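# Move three bean-filled cups from plank to table

## Task

Lift each of the three cups off the plank and set it upright on the table top, keeping its beans inside; all three must end standing on the table, nothing may end up off the table, and the result must hold after the robot lets go.

## Robot and tools

Robot: two arms, left_arm (a five-finger left hand) and right_arm (a right hand, the mirror image). Bases in the scene frame: left_arm at (+0.017, +0.458, 0) m, right_arm at (+0.032, -0.361, 0) m, each turned only slightly about z. Scene frame: origin at table-top height midway between the arms, +x out over the table, +y toward left_arm, +z up. Arm names do not match image sides. A camera stand sits behind the arms. Cameras: cam_head_left, cam_head_right, cam_high, each 672x504.

ROW LAYOUT. Every motion command is a row of exactly 28 numbers, each in [-1, 1], covering both arms even when one stays still: left dx, dy, dz, rx, ry, rz, then left hand little, ring, middle, index, thumb_bend, thumb_turn, force_limit, speed; then the same 14 for the right arm. dx..rz are an offset, not a pose: measured from that arm's Hand target as it stood when the action or move began, along that arm's own base axes, turning about the Hand target's position. 1.0 equals 0.6 m or 180 degrees; rx, ry, rz form one rotation vector. Six zeros hold an arm at its Hand target; reusing a nonzero offset moves it again. Orientation is clipped to 32 degrees from the measured one per step.

HAND NUMBERS. Finger motors: -1 open/straight, +1 closed; thumb_turn +1 puts the thumb opposite the fingers. force_limit runs from about 0 N at -1 to 10 N at +1 (15 N for the thumb motors); speed rises to full at +0.48. Alternatively put grasp numbers a, b, c in the first three hand slots and exactly 0 in the last three: a closes index/middle and bends the thumb, b curls ring/little, c swings the thumb in front; (0,0,0) is a fully open hand. To send a literal 0 to those motors, use 0.001. There is no 'unchanged' value: to keep a hand as it is, resend its last carried-out eight numbers (or, if none yet, its hand_measured plus its force_limit and speed). With the thumb in front, the hand holds things about 0.035 to 0.065 m thick. For a soft grip close at speed -0.94 or slower. To tighten, raise force_limit and send a more-closed target than hand_measured.

HAND POINT. Sits 0.15 m from the wrist face, 0.05 m in front of the palm. Its +z runs along straight fingers, +y out of the palm, +x across the palm away from the thumb on the right hand (toward the thumb on the left). Straight fingers extend 0.06-0.07 m past it; a wrist bracket on the little-finger side can collide; with fingers level the wrist may hang up to 0.11-0.23 m below the point.

TOOLS.
execute_actions(actions, cameras): actions is a list of up to 15-row tables, each row 1/30 s, every row counted from the action's starting Hand target; a short table repeats its last row to fill 15 steps (0.5 s). An empty list returns images. cameras: names, ["all"] or [].
move(target, speed, blend, stop_force, zero, blocking, cameras): target is one 28-number row or up to 15 rows, all offsets from the same starting Hand targets. speed in m/s, 0.002 to 3.6, default 0.25 (turns up to twice that in rad/s), one value or one per target. blend in m rounds corners in a list. stop_force in N, 3 to 120, shared by both arms, ends an arm's path when its wrist sensor feels that much opposing push; it afterward still presses somewhat, it is unreliable for rotating moves or light loose objects, and must be omitted when pulling away from a contact. zero (default true) rezeroes before the move. blocking=false returns after 0.5 s (not allowed with stop_force). Paths are straight and ignore obstacles and the other arm; avoid paths passing near an arm's own base.
wait(seconds 0-10), stop() to brake a running move, zoom_image(camera, region [x0,y0,x1,y1], at most 504x504 px), show_instructions(), zero_wrist_force(arm), finished_scene(scene=1), which is final.

RESULTS. Positions in m and orientations as quat_wxyz in each arm's own base frame, plus velocities. Hand target is the last commanded pose; the hand often stops short, and the next command re-requests it. move adds a 'move:' line: done, off_target, moving, held or fault, and limits such as paced or held. Hand lines: hand_measured, hand_stopped_by (moving, target, force, stalled, fault), hand_load_n (positive = finger pushed open; a lost grip shows as load near 0). Wrist force/torque are in the end effector axes, zeroed at scene start. MOTOR HOT warns of heating; at 85 C the arm brakes for 30-60 s.

AVOID. Contact torque at joint limits (wrist joints only about 22 N m) or about 150 N external force stops an arm for 10 s; arms are stiff, so targets even slightly into firm contact can fault. Do not let arms or hands press each other; the clearance check helps but is not complete. Don't drop cups, spill beans, swing loads fast, strike fixed items, overload fingers, or leave anything off the table. An occasional external nudge may move a loose object.

Each tool is called after "Call:" in YAML: its name, and indented under it one key for each argument.

Reference images:

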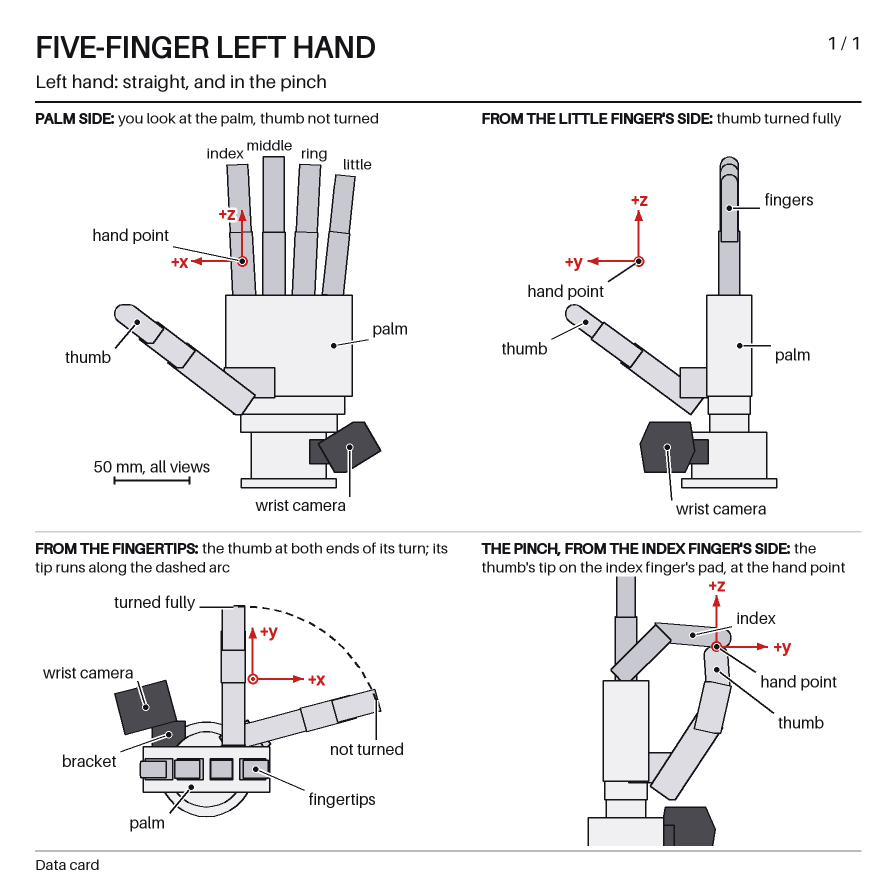

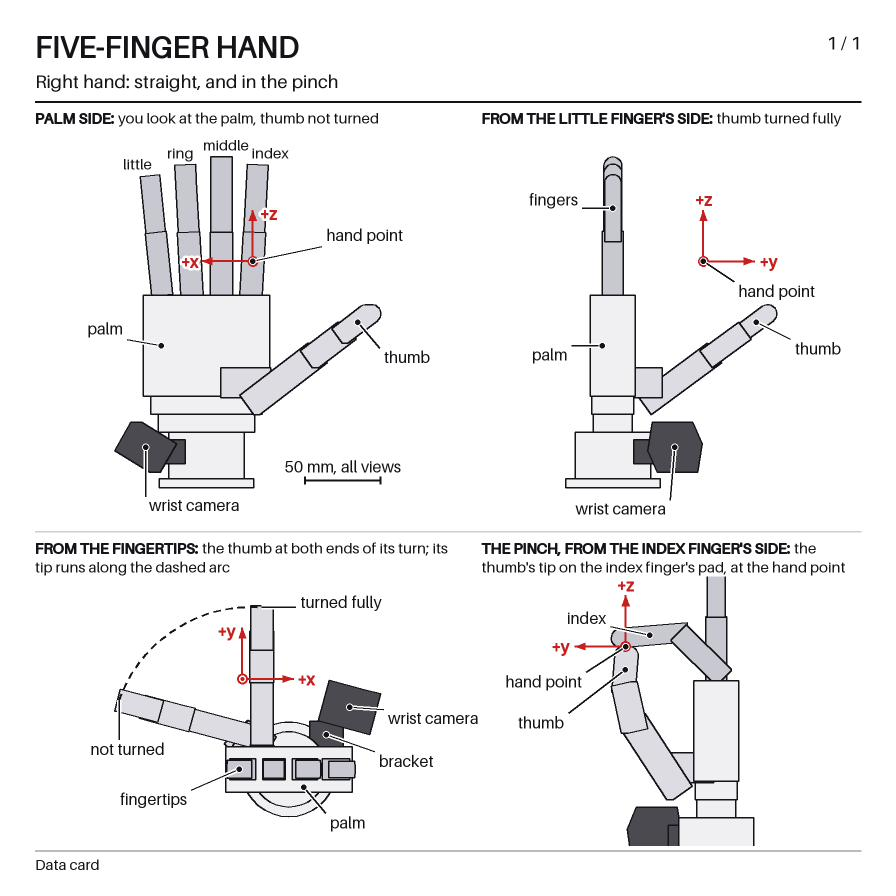

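## Session

Call:
execute_actions:
  actions: []

Scene clock: 0.00 s.
left_arm: end_effector_position=(+0.6842, -0.0797, +0.2367) hand_measured=(-1.000, -1.000, -1.000, -1.000, -1.000, -1.000) hand_load_n=(+0.0, +0.0, +0.0, +0.0, +0.0, +0.0) hand_stopped_by=(target, target, target, target, target, target) hand_force_limit=0.00 hand_speed=-0.80 end_effector_quat_wxyz=(+0.243, +0.823, -0.169, +0.484) | right_arm: end_effector_position=(+0.7391, +0.0304, +0.3791) hand_measured=(-1.000, -1.000, -1.000, -1.000, -1.000, -1.000) hand_load_n=(+0.0, +0.0, +0.0, +0.0, +0.0, +0.0) hand_stopped_by=(target, target, target, target, target, target) hand_force_limit=0.00 hand_speed=-0.80 end_effector_quat_wxyz=(+0.339, +0.813, +0.347, +0.321)
Joint positions: left_arm=[3.606 -2.139 -1.406 2.727 -0.601 2.029] | right_arm=[0.064 -1.011 0.911 0.754 1.956 0.635]
Joint velocities: within noise
Joint torques (N m): no reading
Wrist force (N): no reading
Wrist torque (N m): no reading
Wrist force, peak (N): no reading
Hand target: left_arm +0.6842, -0.0797, +0.2367; +0.243, +0.823, -0.169, +0.484 | right_arm +0.7391, +0.0304, +0.3791; +0.339, +0.813, +0.347, +0.321

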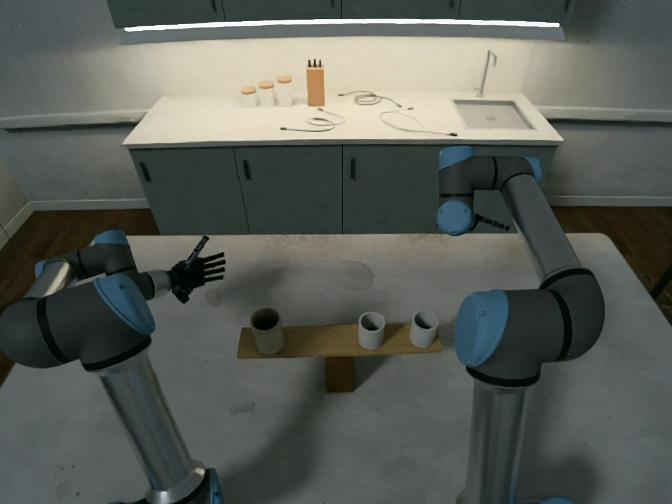

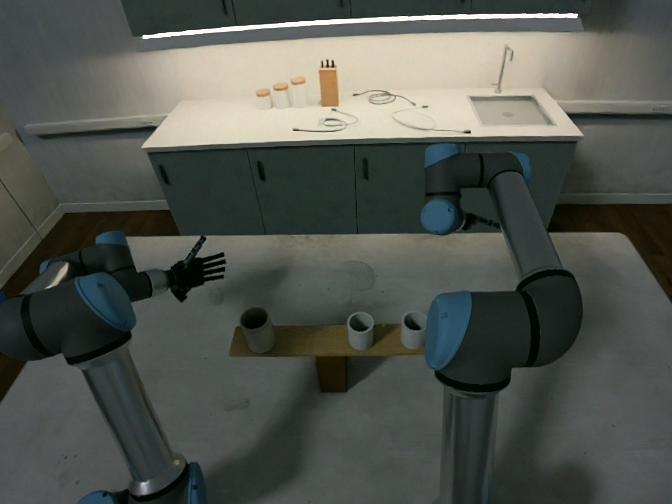

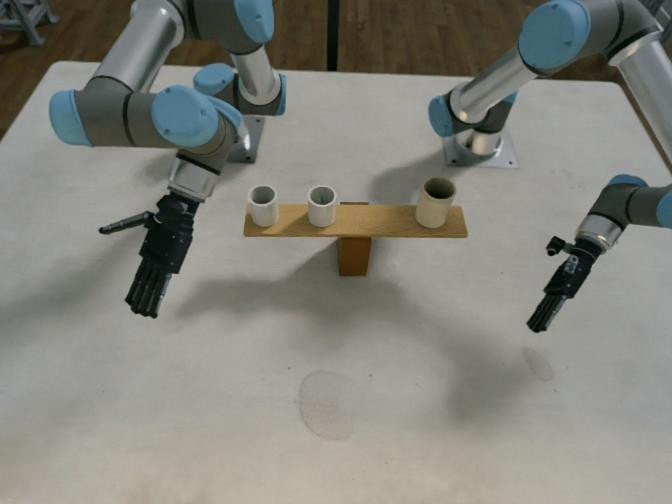

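Call:
zoom_image:
  camera: "cam_head_left"
  region: [220, 280, 460, 420]

Call:
zoom_image:
  camera: "cam_high"
  region: [220, 160, 480, 300]

Call:
zoom_image:
  camera: "cam_head_right"
  region: [210, 280, 450, 420]

Scaled by 2.100 from the camera's 672x504 image, which has a finer 960x720 frame.

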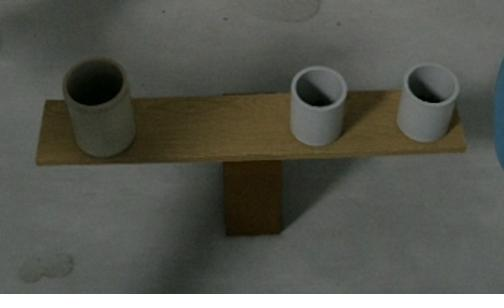

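Scaled by 1.938 from the camera's 672x504 image, which has a finer 960x720 frame.

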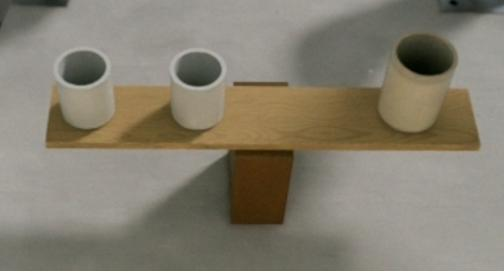

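Scaled by 2.100 from the camera's 672x504 image, which has a finer 960x720 frame.

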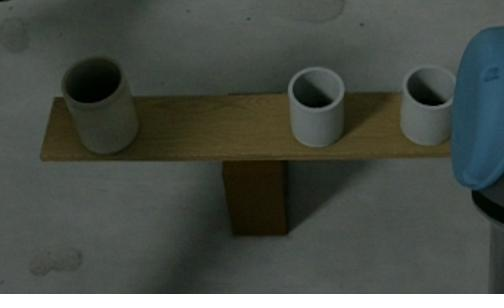

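Call:
zoom_image:
  camera: "cam_high"
  region: [90, 170, 250, 330]

Call:
zoom_image:
  camera: "cam_high"
  region: [500, 170, 660, 350]

Call:
zoom_image:
  camera: "cam_high"
  region: [180, 40, 560, 240]

Call:
zoom_image:
  camera: "cam_head_left"
  region: [20, 200, 260, 380]

Call:
zoom_image:
  camera: "cam_head_left"
  region: [420, 130, 620, 280]

Scaled by 3.150 from the camera's 672x504 image, which has a finer 960x720 frame.

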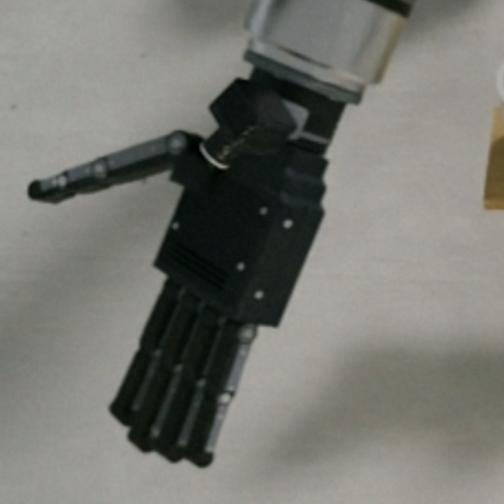

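Scaled by 2.800 from the camera's 672x504 image, which has a finer 960x720 frame.

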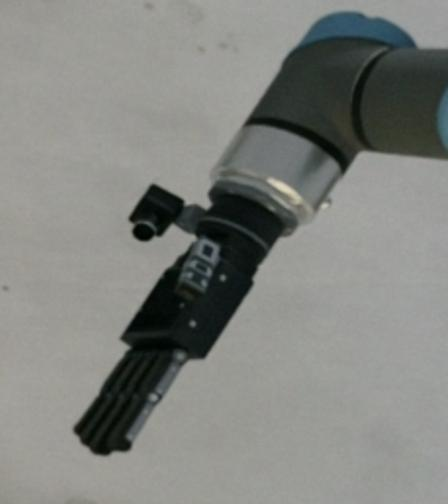

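Scaled by 1.326 from the camera's 672x504 image, which has a finer 960x720 frame.

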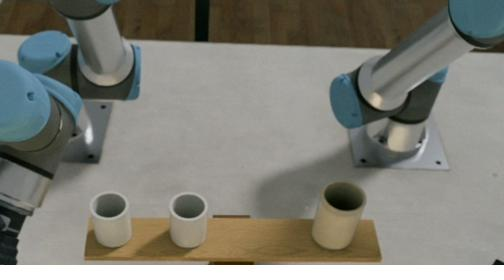

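Scaled by 2.100 from the camera's 672x504 image, which has a finer 960x720 frame.

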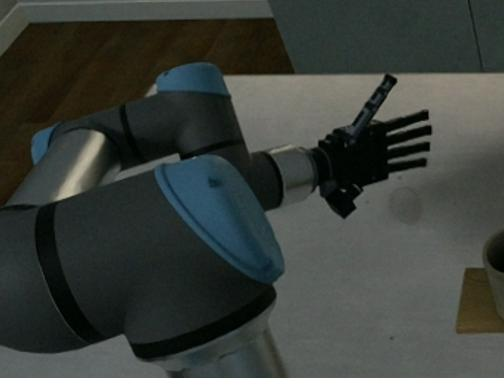

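Scaled by 2.520 from the camera's 672x504 image, which has a finer 960x720 frame.

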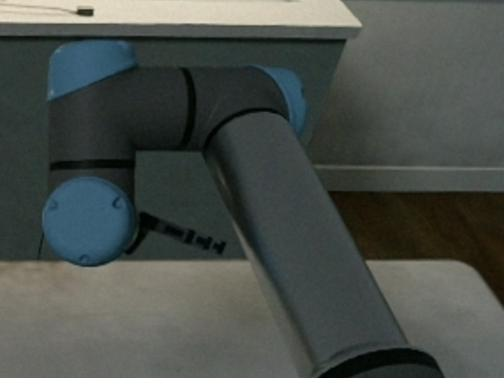

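Call:
move:
  target: [-0.385, 0.113, 0.139, 0.1645, 0.3276, 0.1145, -1, -1, -1, -1, -1, -1, 0.0, -0.8, -0.398, -0.05, -0.048, 0.316, -0.111, -0.0743, -1, -1, -1, -1, -1, 1, 0.0, -0.5]
  speed: 0.2
  cameras: ["all"]

Scene clock: 158.83 s.
left_arm: end_effector_position=(+0.4532, -0.0119, +0.3202) hand_measured=(-1.000, -1.000, -1.000, -1.000, -1.000, -1.000) hand_load_n=(+0.0, +0.0, +0.0, +0.0, +0.0, +0.0) hand_stopped_by=(target, target, target, target, target, target) hand_force_limit=0.00 hand_speed=-0.80 end_effector_quat_wxyz=(+0.000, +1.000, +0.000, +0.000) | right_arm: end_effector_position=(+0.5004, +0.0004, +0.3503) hand_measured=(-1.000, -1.000, -1.000, -1.000, -1.000, +1.000) hand_load_n=(+0.0, +0.0, +0.0, +0.0, +0.0, +0.0) hand_stopped_by=(target, target, target, target, target, target) hand_force_limit=0.00 hand_speed=-0.50 end_effector_quat_wxyz=(+0.000, +0.843, +0.000, +0.537)
Joint positions: left_arm=[3.574 -1.835 -1.313 1.578 -1.571 2.003] | right_arm=[-0.264 -1.779 1.79 0.439 1.332 1.457]
Joint torques (N m): left_arm=[-11.58 29.34 29.18 -3.95 -1.66 -1.43] | right_arm=[-6.65 -24.23 -6.76 -2.31 -2.67 1.81]
Wrist force (N): left_arm=[-1.1 -1.7 0.5] | right_arm=[-0.7 -1.2 -0.4]
Wrist torque (N m): left_arm=[-0.39 0.25 -0.09] | right_arm=[-0.26 0.04 -0.15]
Wrist force, peak (N): left_arm=[-1.2 -2.1 0.8] | right_arm=[-0.7 -1.3 -0.6]
Hand target: left_arm +0.4532, -0.0119, +0.3201; +0.000, +1.000, +0.001, +0.000 | right_arm +0.5003, +0.0004, +0.3503; +0.000, +0.843, +0.000, +0.537
Off the commanded pose: left_arm 0.000 m, 0 deg | right_arm 0.000 m, 0 deg.
move: done

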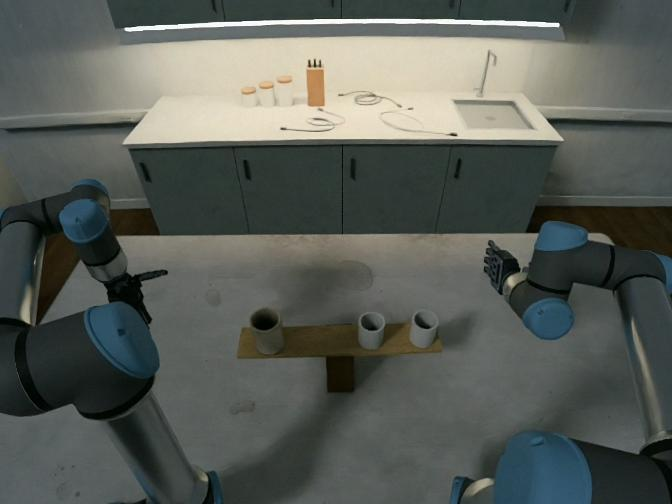

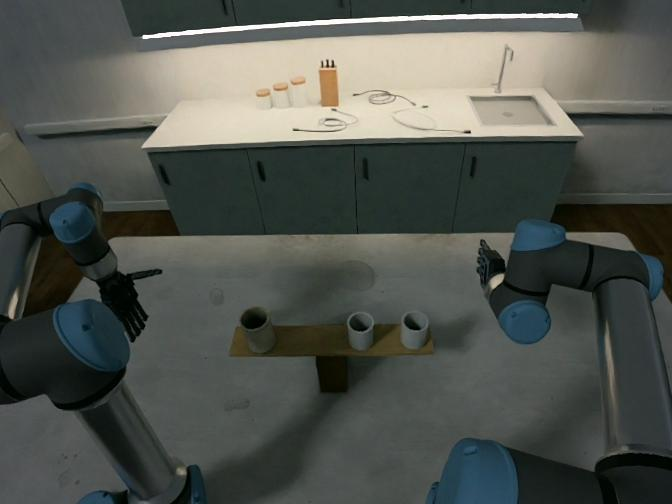

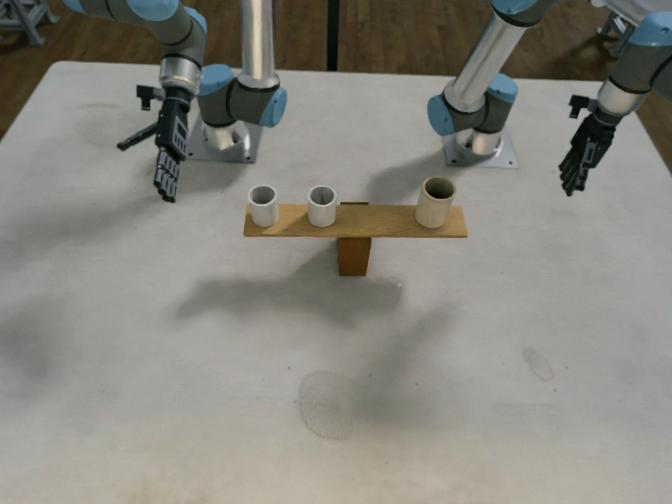

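Call:
zoom_image:
  camera: "cam_high"
  region: [100, 70, 260, 230]

Call:
zoom_image:
  camera: "cam_high"
  region: [400, 60, 672, 260]

Call:
zoom_image:
  camera: "cam_head_left"
  region: [60, 170, 300, 370]

Call:
zoom_image:
  camera: "cam_head_left"
  region: [400, 200, 600, 370]

Scaled by 3.150 from the camera's 672x504 image, which has a finer 960x720 frame.

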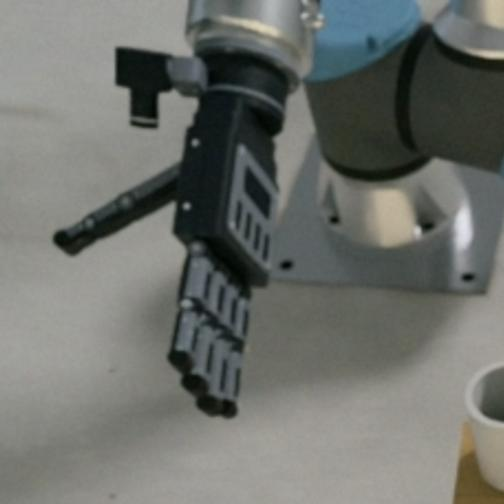

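Scaled by 1.853 from the camera's 672x504 image, which has a finer 960x720 frame.

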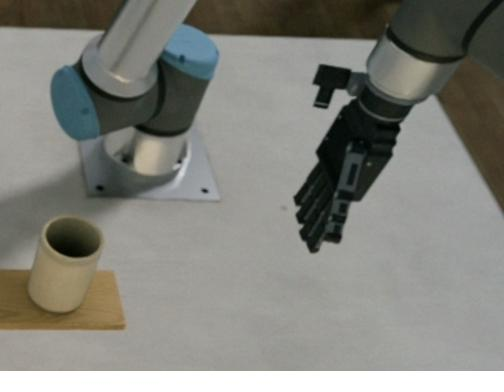

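Scaled by 2.100 from the camera's 672x504 image, which has a finer 960x720 frame.

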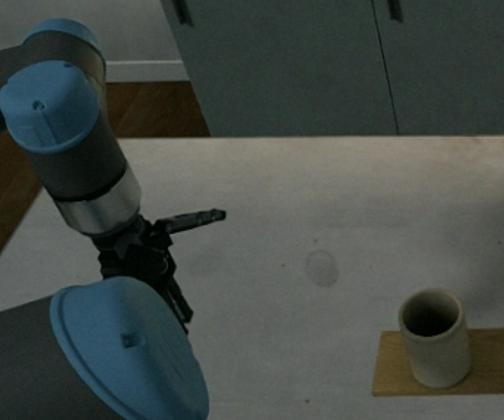

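Scaled by 2.520 from the camera's 672x504 image, which has a finer 960x720 frame.

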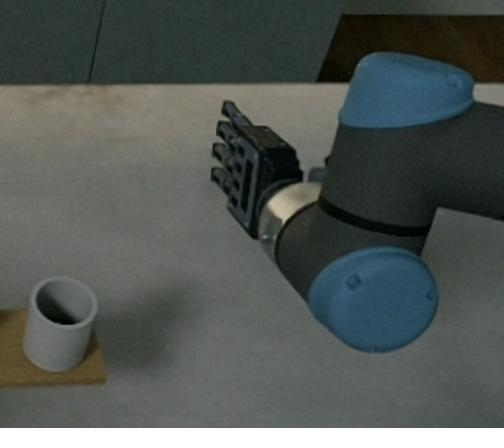

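Call:
move:
  target: [0.033, -0.15, -0.2917, 0, 0, 0, 0, 0, 0, 0, -1, -1, 0.0, -0.5, -0.147, 0.325, -0.033, 0, 0, 0, -1, -1, -1, -1, -1, 1, 0.0, -0.5]
  speed: 0.15
  cameras: ["all"]

Call:
zoom_image:
  camera: "cam_high"
  region: [400, 120, 560, 280]

Call:
zoom_image:
  camera: "cam_head_left"
  region: [130, 270, 290, 430]

Call:
zoom_image:
  camera: "cam_head_right"
  region: [130, 270, 290, 430]

Call:
zoom_image:
  camera: "cam_high"
  region: [200, 100, 360, 260]

Call:
zoom_image:
  camera: "cam_head_left"
  region: [340, 240, 500, 400]

Scene clock: 178.30 s.
left_arm: end_effector_position=(+0.4730, -0.1019, +0.1452) hand_measured=(+0.000, +0.000, +0.000, +0.000, -1.000, -1.000) hand_load_n=(+0.0, +0.5, +0.0, +0.0, +0.0, +0.0) hand_stopped_by=(target, target, target, target, target, target) hand_force_limit=0.00 hand_speed=-0.50 end_effector_quat_wxyz=(+0.000, +1.000, +0.001, +0.000) | right_arm: end_effector_position=(+0.4122, +0.1954, +0.3305) hand_measured=(-1.000, -1.000, -1.000, -1.000, -1.000, +1.000) hand_load_n=(+0.0, +0.0, +0.0, +0.0, +0.0, +0.5) hand_stopped_by=(target, target, target, target, target, target) hand_force_limit=0.00 hand_speed=-0.50 end_effector_quat_wxyz=(+0.000, +0.843, +0.000, +0.537)
Joint positions: left_arm=[3.352 -1.968 -1.59 1.989 -1.571 1.78] | right_arm=[0.486 -1.688 1.77 0.403 2.007 1.791]
Joint torques (N m): left_arm=[-11.96 21.04 4.83 -0.31 -1.38 -1.53] | right_arm=[7.12 -6.86 -37.36 1.15 2.49 2.03]
Wrist force (N): left_arm=[-1.0 -1.9 1.0] | right_arm=[-0.3 -1.0 -0.6]
Wrist torque (N m): left_arm=[-0.44 0.25 -0.02] | right_arm=[-0.22 0.01 -0.15]
Wrist force, peak (N): left_arm=[-1.6 -2.0 0.8] | right_arm=[-0.2 -1.9 -1.0]
Hand target: left_arm +0.4730, -0.1019, +0.1451; +0.000, +1.000, +0.001, +0.000 | right_arm +0.4121, +0.1954, +0.3305; +0.000, +0.843, +0.000, +0.537
Off the commanded pose: left_arm 0.000 m, 0 deg | right_arm 0.000 m, 0 deg.
move: done

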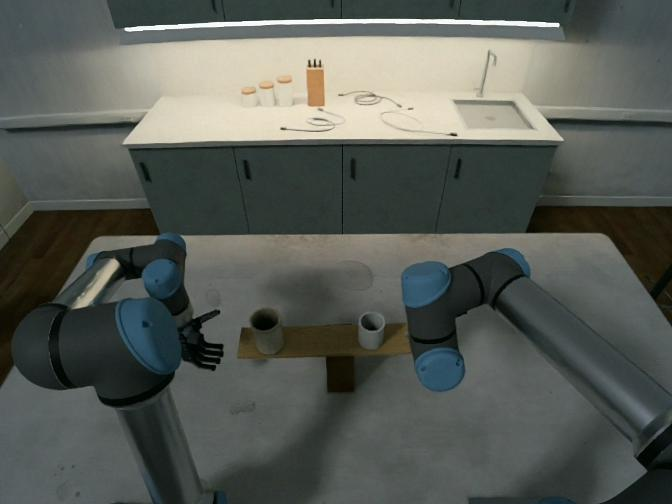

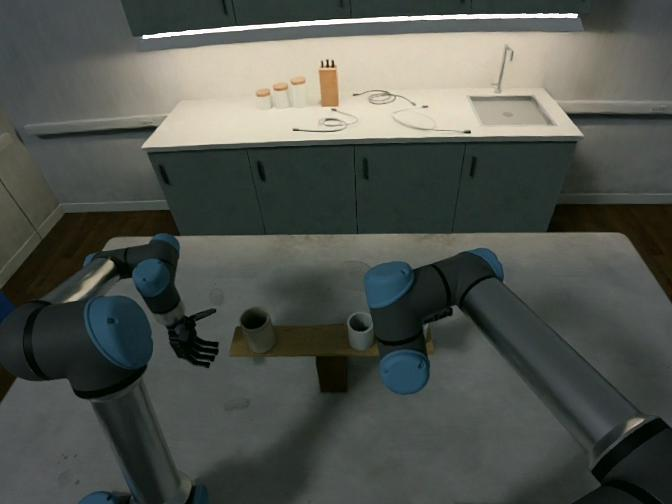

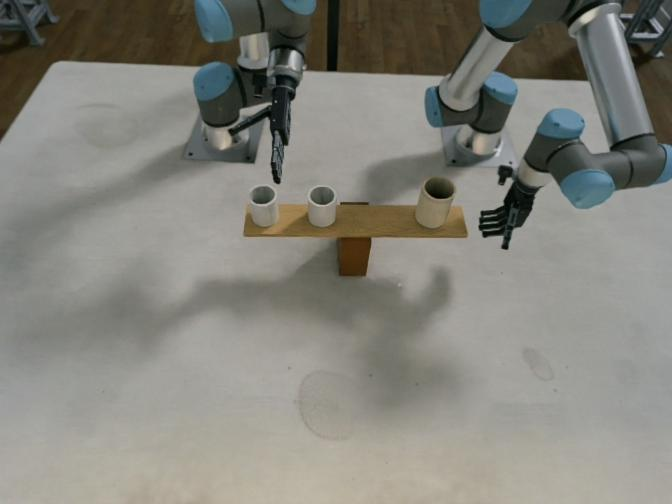

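Scaled by 3.150 from the camera's 672x504 image, which has a finer 960x720 frame.

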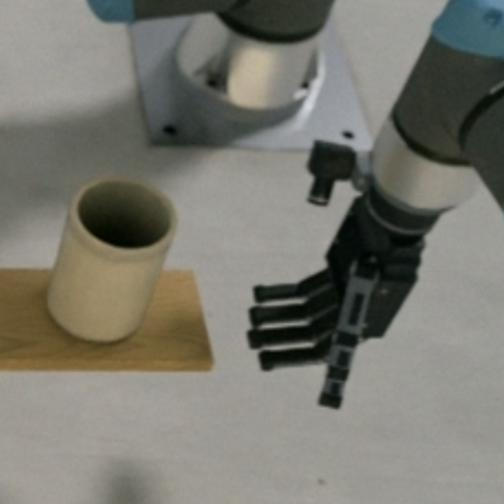

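Scaled by 3.150 from the camera's 672x504 image, which has a finer 960x720 frame.

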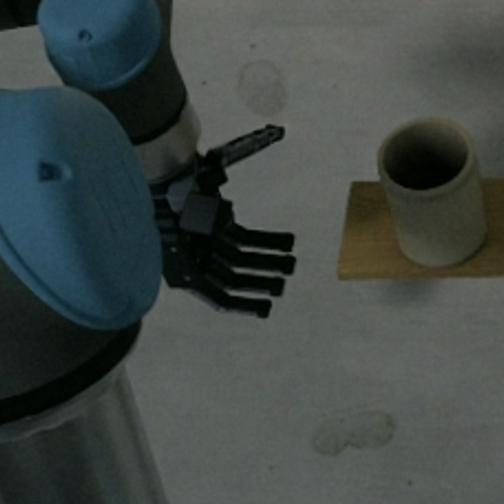

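Scaled by 3.150 from the camera's 672x504 image, which has a finer 960x720 frame.

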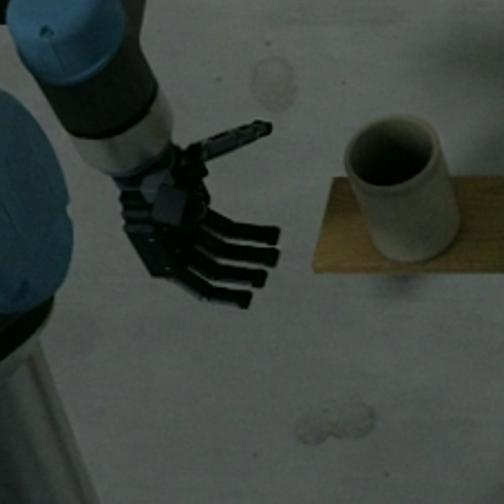

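Scaled by 3.150 from the camera's 672x504 image, which has a finer 960x720 frame.

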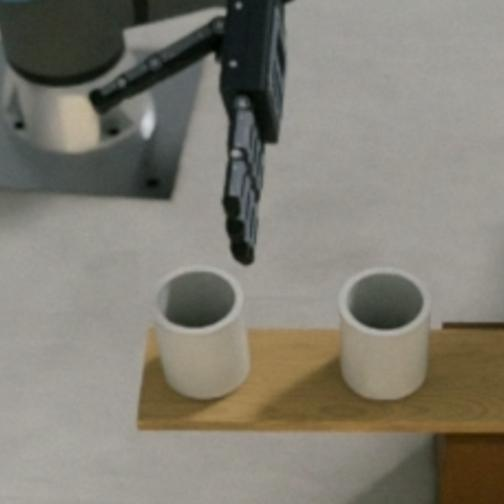

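Scaled by 3.150 from the camera's 672x504 image, which has a finer 960x720 frame.

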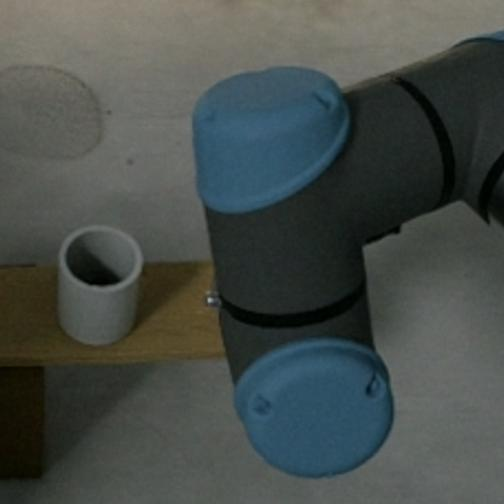

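Call:
move:
  target: [0.0333, -0.1, 0, 0, 0, 0, 0, 0, 0, 0, -1, -1, 0.0, -0.5, 0.046, 0.027, 0, 0, 0, 0.0146, -1, -1, -1, -1, -1, 1, 0.0, -0.5]
  speed: 0.06
  cameras: ["all"]

Call:
zoom_image:
  camera: "cam_high"
  region: [400, 140, 540, 280]

Call:
zoom_image:
  camera: "cam_head_left"
  region: [170, 280, 310, 420]

Call:
zoom_image:
  camera: "cam_high"
  region: [210, 110, 350, 250]

Scene clock: 206.23 s.
left_arm: end_effector_position=(+0.4929, -0.1618, +0.1451) hand_measured=(+0.000, +0.000, +0.000, +0.000, -1.000, -1.000) hand_load_n=(+0.0, +0.0, +0.0, +0.0, +0.0, +0.0) hand_stopped_by=(target, target, target, target, target, target) hand_force_limit=0.00 hand_speed=-0.50 end_effector_quat_wxyz=(+0.000, +1.000, +0.001, +0.000) | right_arm: end_effector_position=(+0.4397, +0.2116, +0.3305) hand_measured=(-1.000, -1.000, -1.000, -1.000, -1.000, +1.000) hand_load_n=(+0.0, +0.0, +0.0, +0.0, +0.0, +0.0) hand_stopped_by=(target, target, target, target, target, target) hand_force_limit=0.00 hand_speed=-0.50 end_effector_quat_wxyz=(-0.013, +0.843, +0.019, +0.537)
Joint positions: left_arm=[3.211 -2.034 -1.492 1.956 -1.571 1.639] | right_arm=[0.467 -1.637 1.722 0.387 1.95 1.758]
Joint torques (N m): left_arm=[-11.03 22.46 27.35 -3.7 -1.42 -1.34] | right_arm=[-6.06 -9.1 -37.78 -2.15 -2.11 -1.98]
Wrist force (N): left_arm=[-1.4 -1.8 0.5] | right_arm=[-0.4 -1.0 -0.8]
Wrist torque (N m): left_arm=[-0.35 0.30 -0.10] | right_arm=[-0.20 0.03 -0.07]
Wrist force, peak (N): left_arm=[-1.5 -2.3 1.3] | right_arm=[-0.8 -1.3 -0.6]
Hand target: left_arm +0.4930, -0.1619, +0.1451; +0.000, +1.000, +0.001, +0.000 | right_arm +0.4397, +0.2116, +0.3305; -0.013, +0.843, +0.019, +0.537
Off the commanded pose: left_arm 0.000 m, 0 deg | right_arm 0.000 m, 0 deg.
move: done

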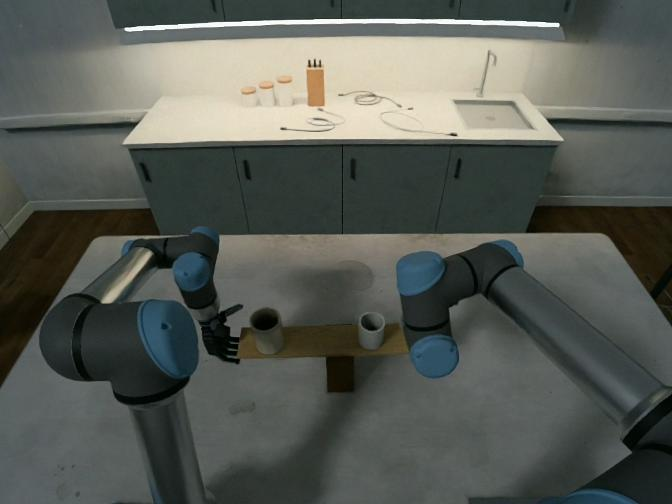

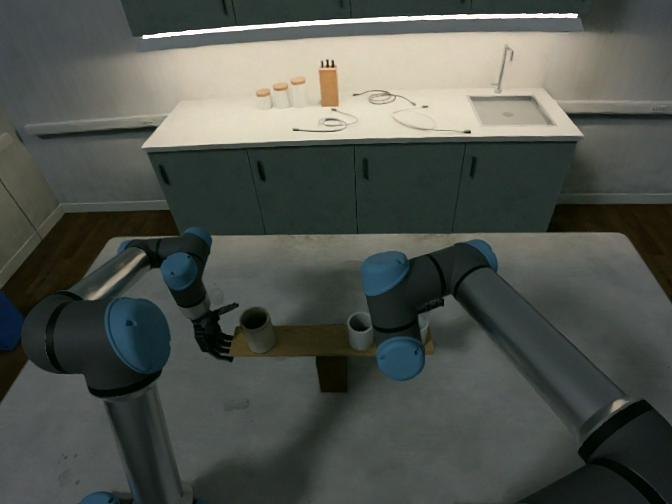

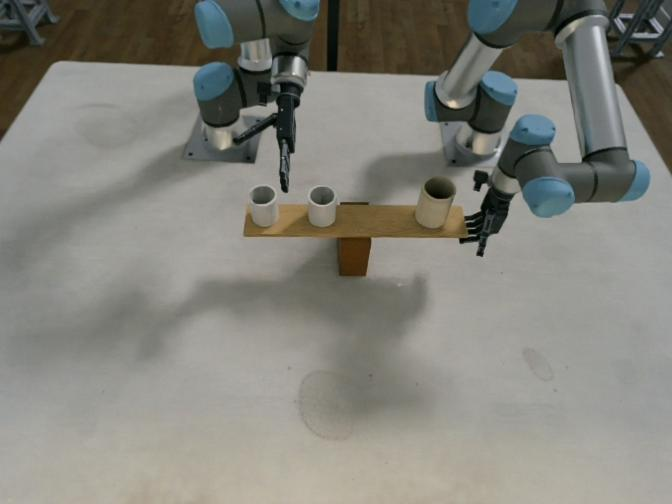

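Scaled by 3.600 from the camera's 672x504 image, which has a finer 960x720 frame.

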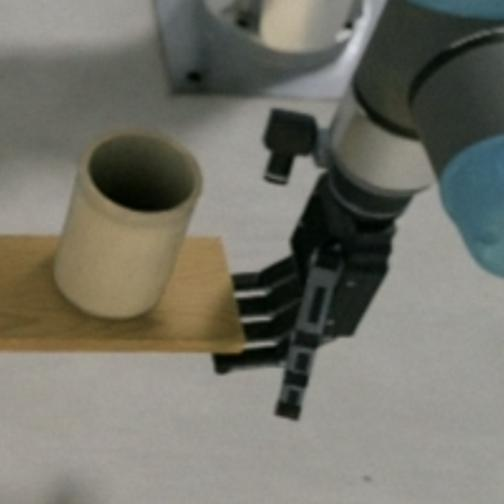

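Scaled by 3.600 from the camera's 672x504 image, which has a finer 960x720 frame.

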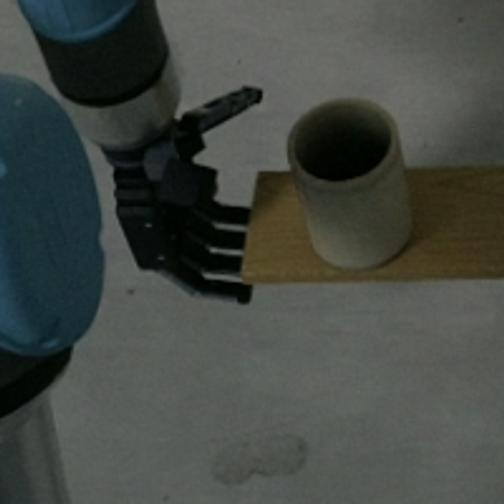

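Scaled by 3.600 from the camera's 672x504 image, which has a finer 960x720 frame.

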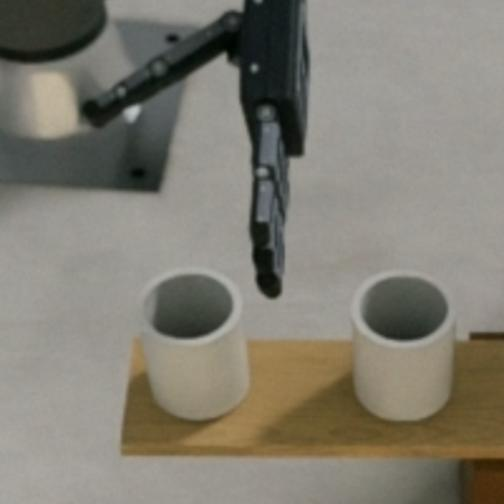

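Call:
move:
  target:
    - [0, -0.0283, 0, 0, 0, 0, 0, 0, 0, 0, -1, -1, 0.0, -0.5, 0, 0, 0, 0, 0, 0, -1, -1, -1, -1, -1, 1, 0.0, -0.5]
    - [0, -0.0283, 0.0217, 0, 0, 0, 0, 0, 0, 0, -1, -1, 0.0, -0.5, 0, 0, 0, 0, 0, 0, -1, -1, -1, -1, -1, 1, 0.0, -0.5]
  speed: 0.03
  cameras: ["all"]

Call:
zoom_image:
  camera: "cam_high"
  region: [420, 180, 520, 280]

Call:
zoom_image:
  camera: "cam_head_left"
  region: [190, 300, 290, 400]

Scene clock: 219.07 s.
left_arm: end_effector_position=(+0.4930, -0.1789, +0.1580) hand_measured=(+0.000, +0.000, +0.000, +0.000, -1.000, -1.000) hand_load_n=(+0.0, +0.0, +0.0, +0.0, +0.0, +0.0) hand_stopped_by=(target, target, target, target, target, target) hand_force_limit=0.00 hand_speed=-0.50 end_effector_quat_wxyz=(+0.000, +1.000, +0.001, +0.000) | right_arm: end_effector_position=(+0.4397, +0.2116, +0.3305) hand_measured=(-1.000, -1.000, -1.000, -1.000, -1.000, +1.000) hand_load_n=(+0.0, +0.0, +0.0, +0.0, +0.0, +0.5) hand_stopped_by=(target, target, target, target, target, target) hand_force_limit=0.00 hand_speed=-0.50 end_effector_quat_wxyz=(-0.013, +0.843, +0.019, +0.537)
Joint positions: left_arm=[3.173 -2.032 -1.46 1.922 -1.571 1.601] | right_arm=[0.467 -1.637 1.722 0.387 1.95 1.758]
Joint torques (N m): left_arm=[-11.54 49 26.94 -3.94 0.2 -1.37] | right_arm=[-5.96 -9.65 -38.02 -1.93 -2.02 -1.93]
Wrist force (N): left_arm=[-1.3 -1.8 0.8] | right_arm=[-0.1 -1.1 -0.7]
Wrist torque (N m): left_arm=[-0.35 0.33 -0.09] | right_arm=[-0.23 -0.02 -0.05]
Wrist force, peak (N): left_arm=[-1.0 -2.1 0.9] | right_arm=[-0.4 -1.3 -0.7]
Hand target: left_arm +0.4930, -0.1789, +0.1581; +0.000, +1.000, +0.001, +0.000 | right_arm +0.4397, +0.2116, +0.3305; -0.013, +0.843, +0.019, +0.537
Off the commanded pose: left_arm 0.000 m, 0 deg | right_arm 0.000 m, 0 deg.
move: done

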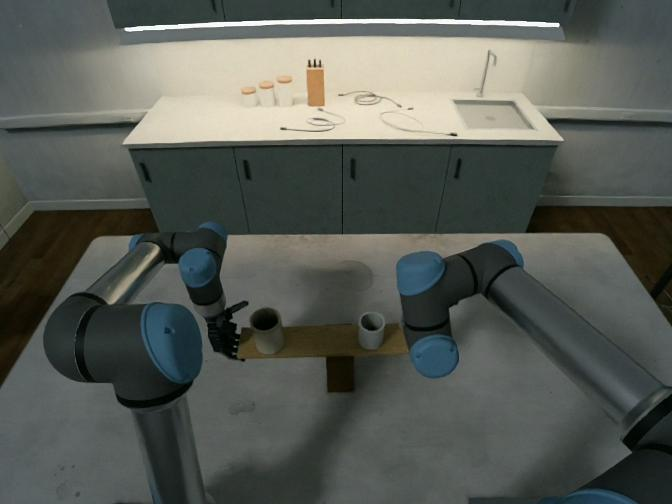

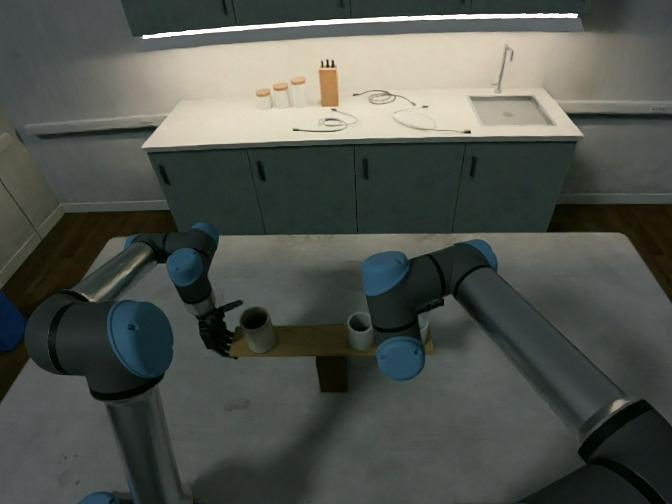

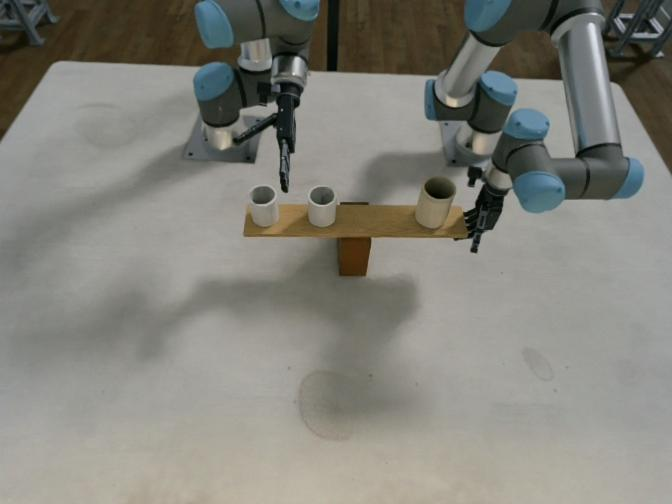

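Scaled by 5.040 from the camera's 672x504 image, which has a finer 960x720 frame.

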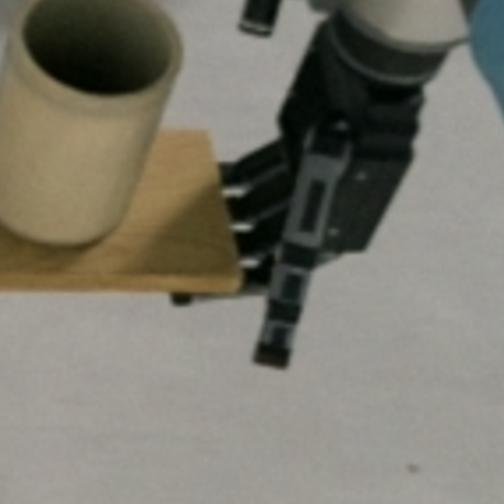

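Scaled by 5.040 from the camera's 672x504 image, which has a finer 960x720 frame.

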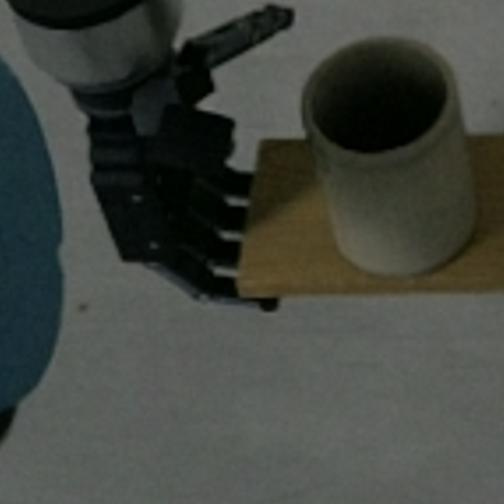

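Call:
move:
  target:
    - [0, 0, 0.0067, 0, 0, 0, 0, 0, 0, 0, -1, -1, 0.0, -0.5, 0, 0, 0, 0, 0, 0, -1, -1, -1, -1, -1, 1, 0.0, -0.5]
    - [0, 0, 0.0067, 0, 0, 0, 0, 0.22, 0.22, 0, -1, -1, -0.93, -0.95, 0, 0, 0, 0, 0, 0, -1, -1, -1, -1, -1, 1, 0.0, -0.5]
  speed: 0.02
  cameras: ["all"]

Call:
zoom_image:
  camera: "cam_high"
  region: [420, 180, 520, 280]

Call:
zoom_image:
  camera: "cam_head_left"
  region: [190, 300, 290, 400]

Scene clock: 224.93 s.
left_arm: end_effector_position=(+0.4930, -0.1789, +0.1622) hand_measured=(+0.000, +0.046, +0.056, +0.000, -1.000, -1.000) hand_load_n=(+0.0, +0.5, +1.0, +0.0, +0.0, +0.0) hand_stopped_by=(target, force, force, target, target, target) hand_force_limit=-0.93 hand_speed=-0.95 end_effector_quat_wxyz=(+0.000, +1.000, +0.001, +0.000) | right_arm: end_effector_position=(+0.4397, +0.2116, +0.3305) hand_measured=(-1.000, -1.000, -1.000, -1.000, -1.000, +1.000) hand_load_n=(+0.0, +0.0, +0.0, +0.0, +0.0, +0.0) hand_stopped_by=(target, target, target, target, target, target) hand_force_limit=0.00 hand_speed=-0.50 end_effector_quat_wxyz=(-0.013, +0.843, +0.019, +0.537)
Joint positions: left_arm=[3.173 -2.029 -1.454 1.913 -1.571 1.601] | right_arm=[0.467 -1.637 1.722 0.387 1.95 1.758]
Joint torques (N m): left_arm=[-11.58 48.93 27.86 -3.85 -1.4 -1.39] | right_arm=[-6.17 -9.3 -38.67 -1.48 -1.99 -1.94]
Wrist force (N): left_arm=[-1.2 -1.9 1.9] | right_arm=[0.1 -1.0 -0.6]
Wrist torque (N m): left_arm=[-0.39 0.36 -0.09] | right_arm=[-0.21 -0.05 -0.04]
Wrist force, peak (N): left_arm=[-1.2 -2.0 2.4] | right_arm=[-0.7 -1.4 -0.7]
Hand target: left_arm +0.4930, -0.1789, +0.1622; +0.000, +1.000, +0.001, +0.000 | right_arm +0.4397, +0.2116, +0.3305; -0.013, +0.843, +0.019, +0.537
Off the commanded pose: left_arm 0.000 m, 0 deg | right_arm 0.000 m, 0 deg.
move: done

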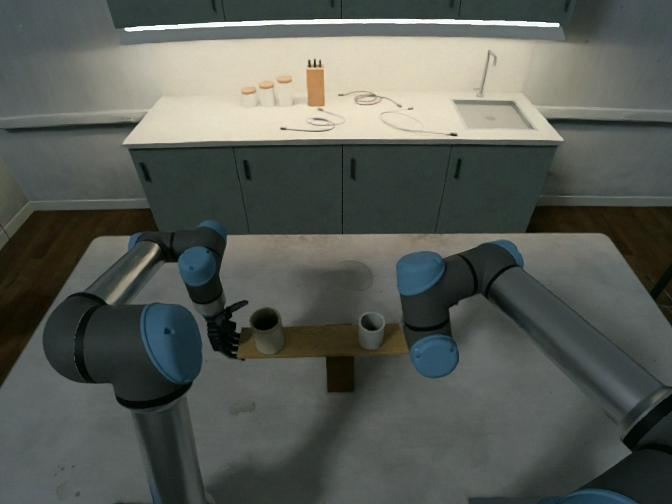

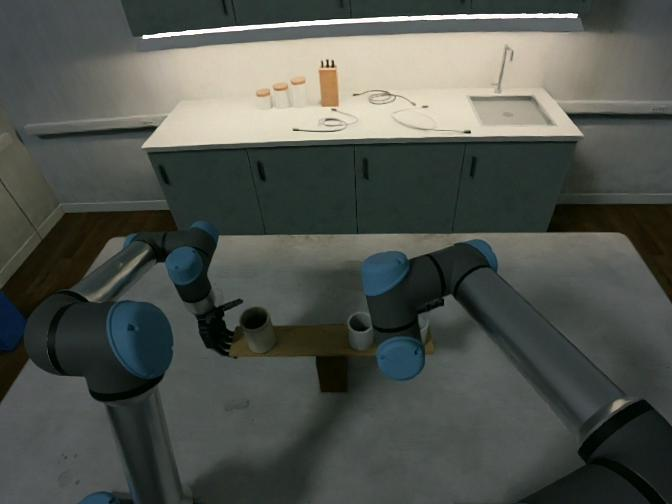

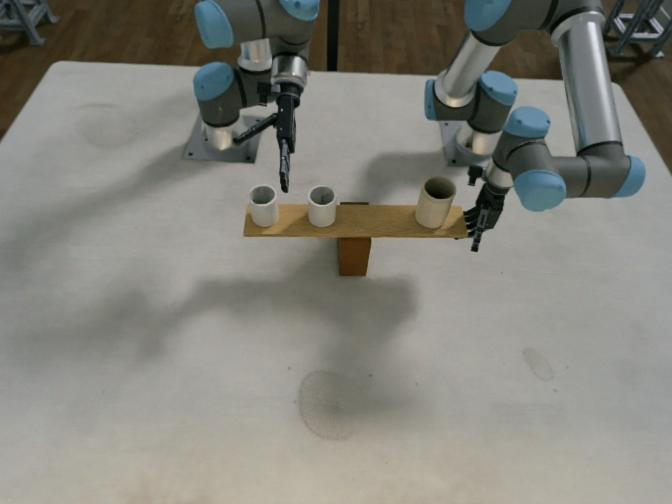

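Scaled by 5.040 from the camera's 672x504 image, which has a finer 960x720 frame.

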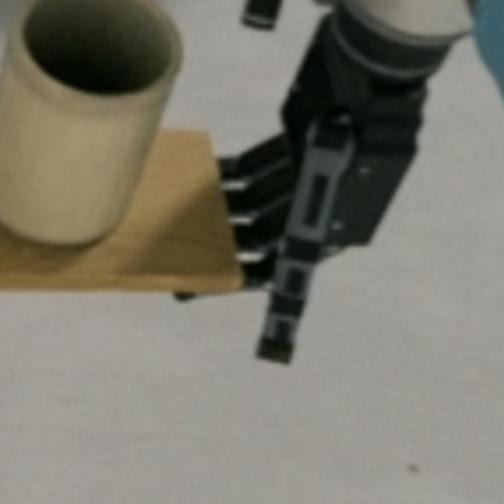

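Scaled by 5.040 from the camera's 672x504 image, which has a finer 960x720 frame.

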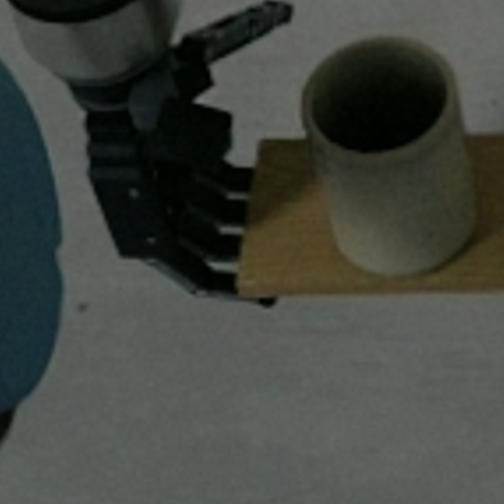

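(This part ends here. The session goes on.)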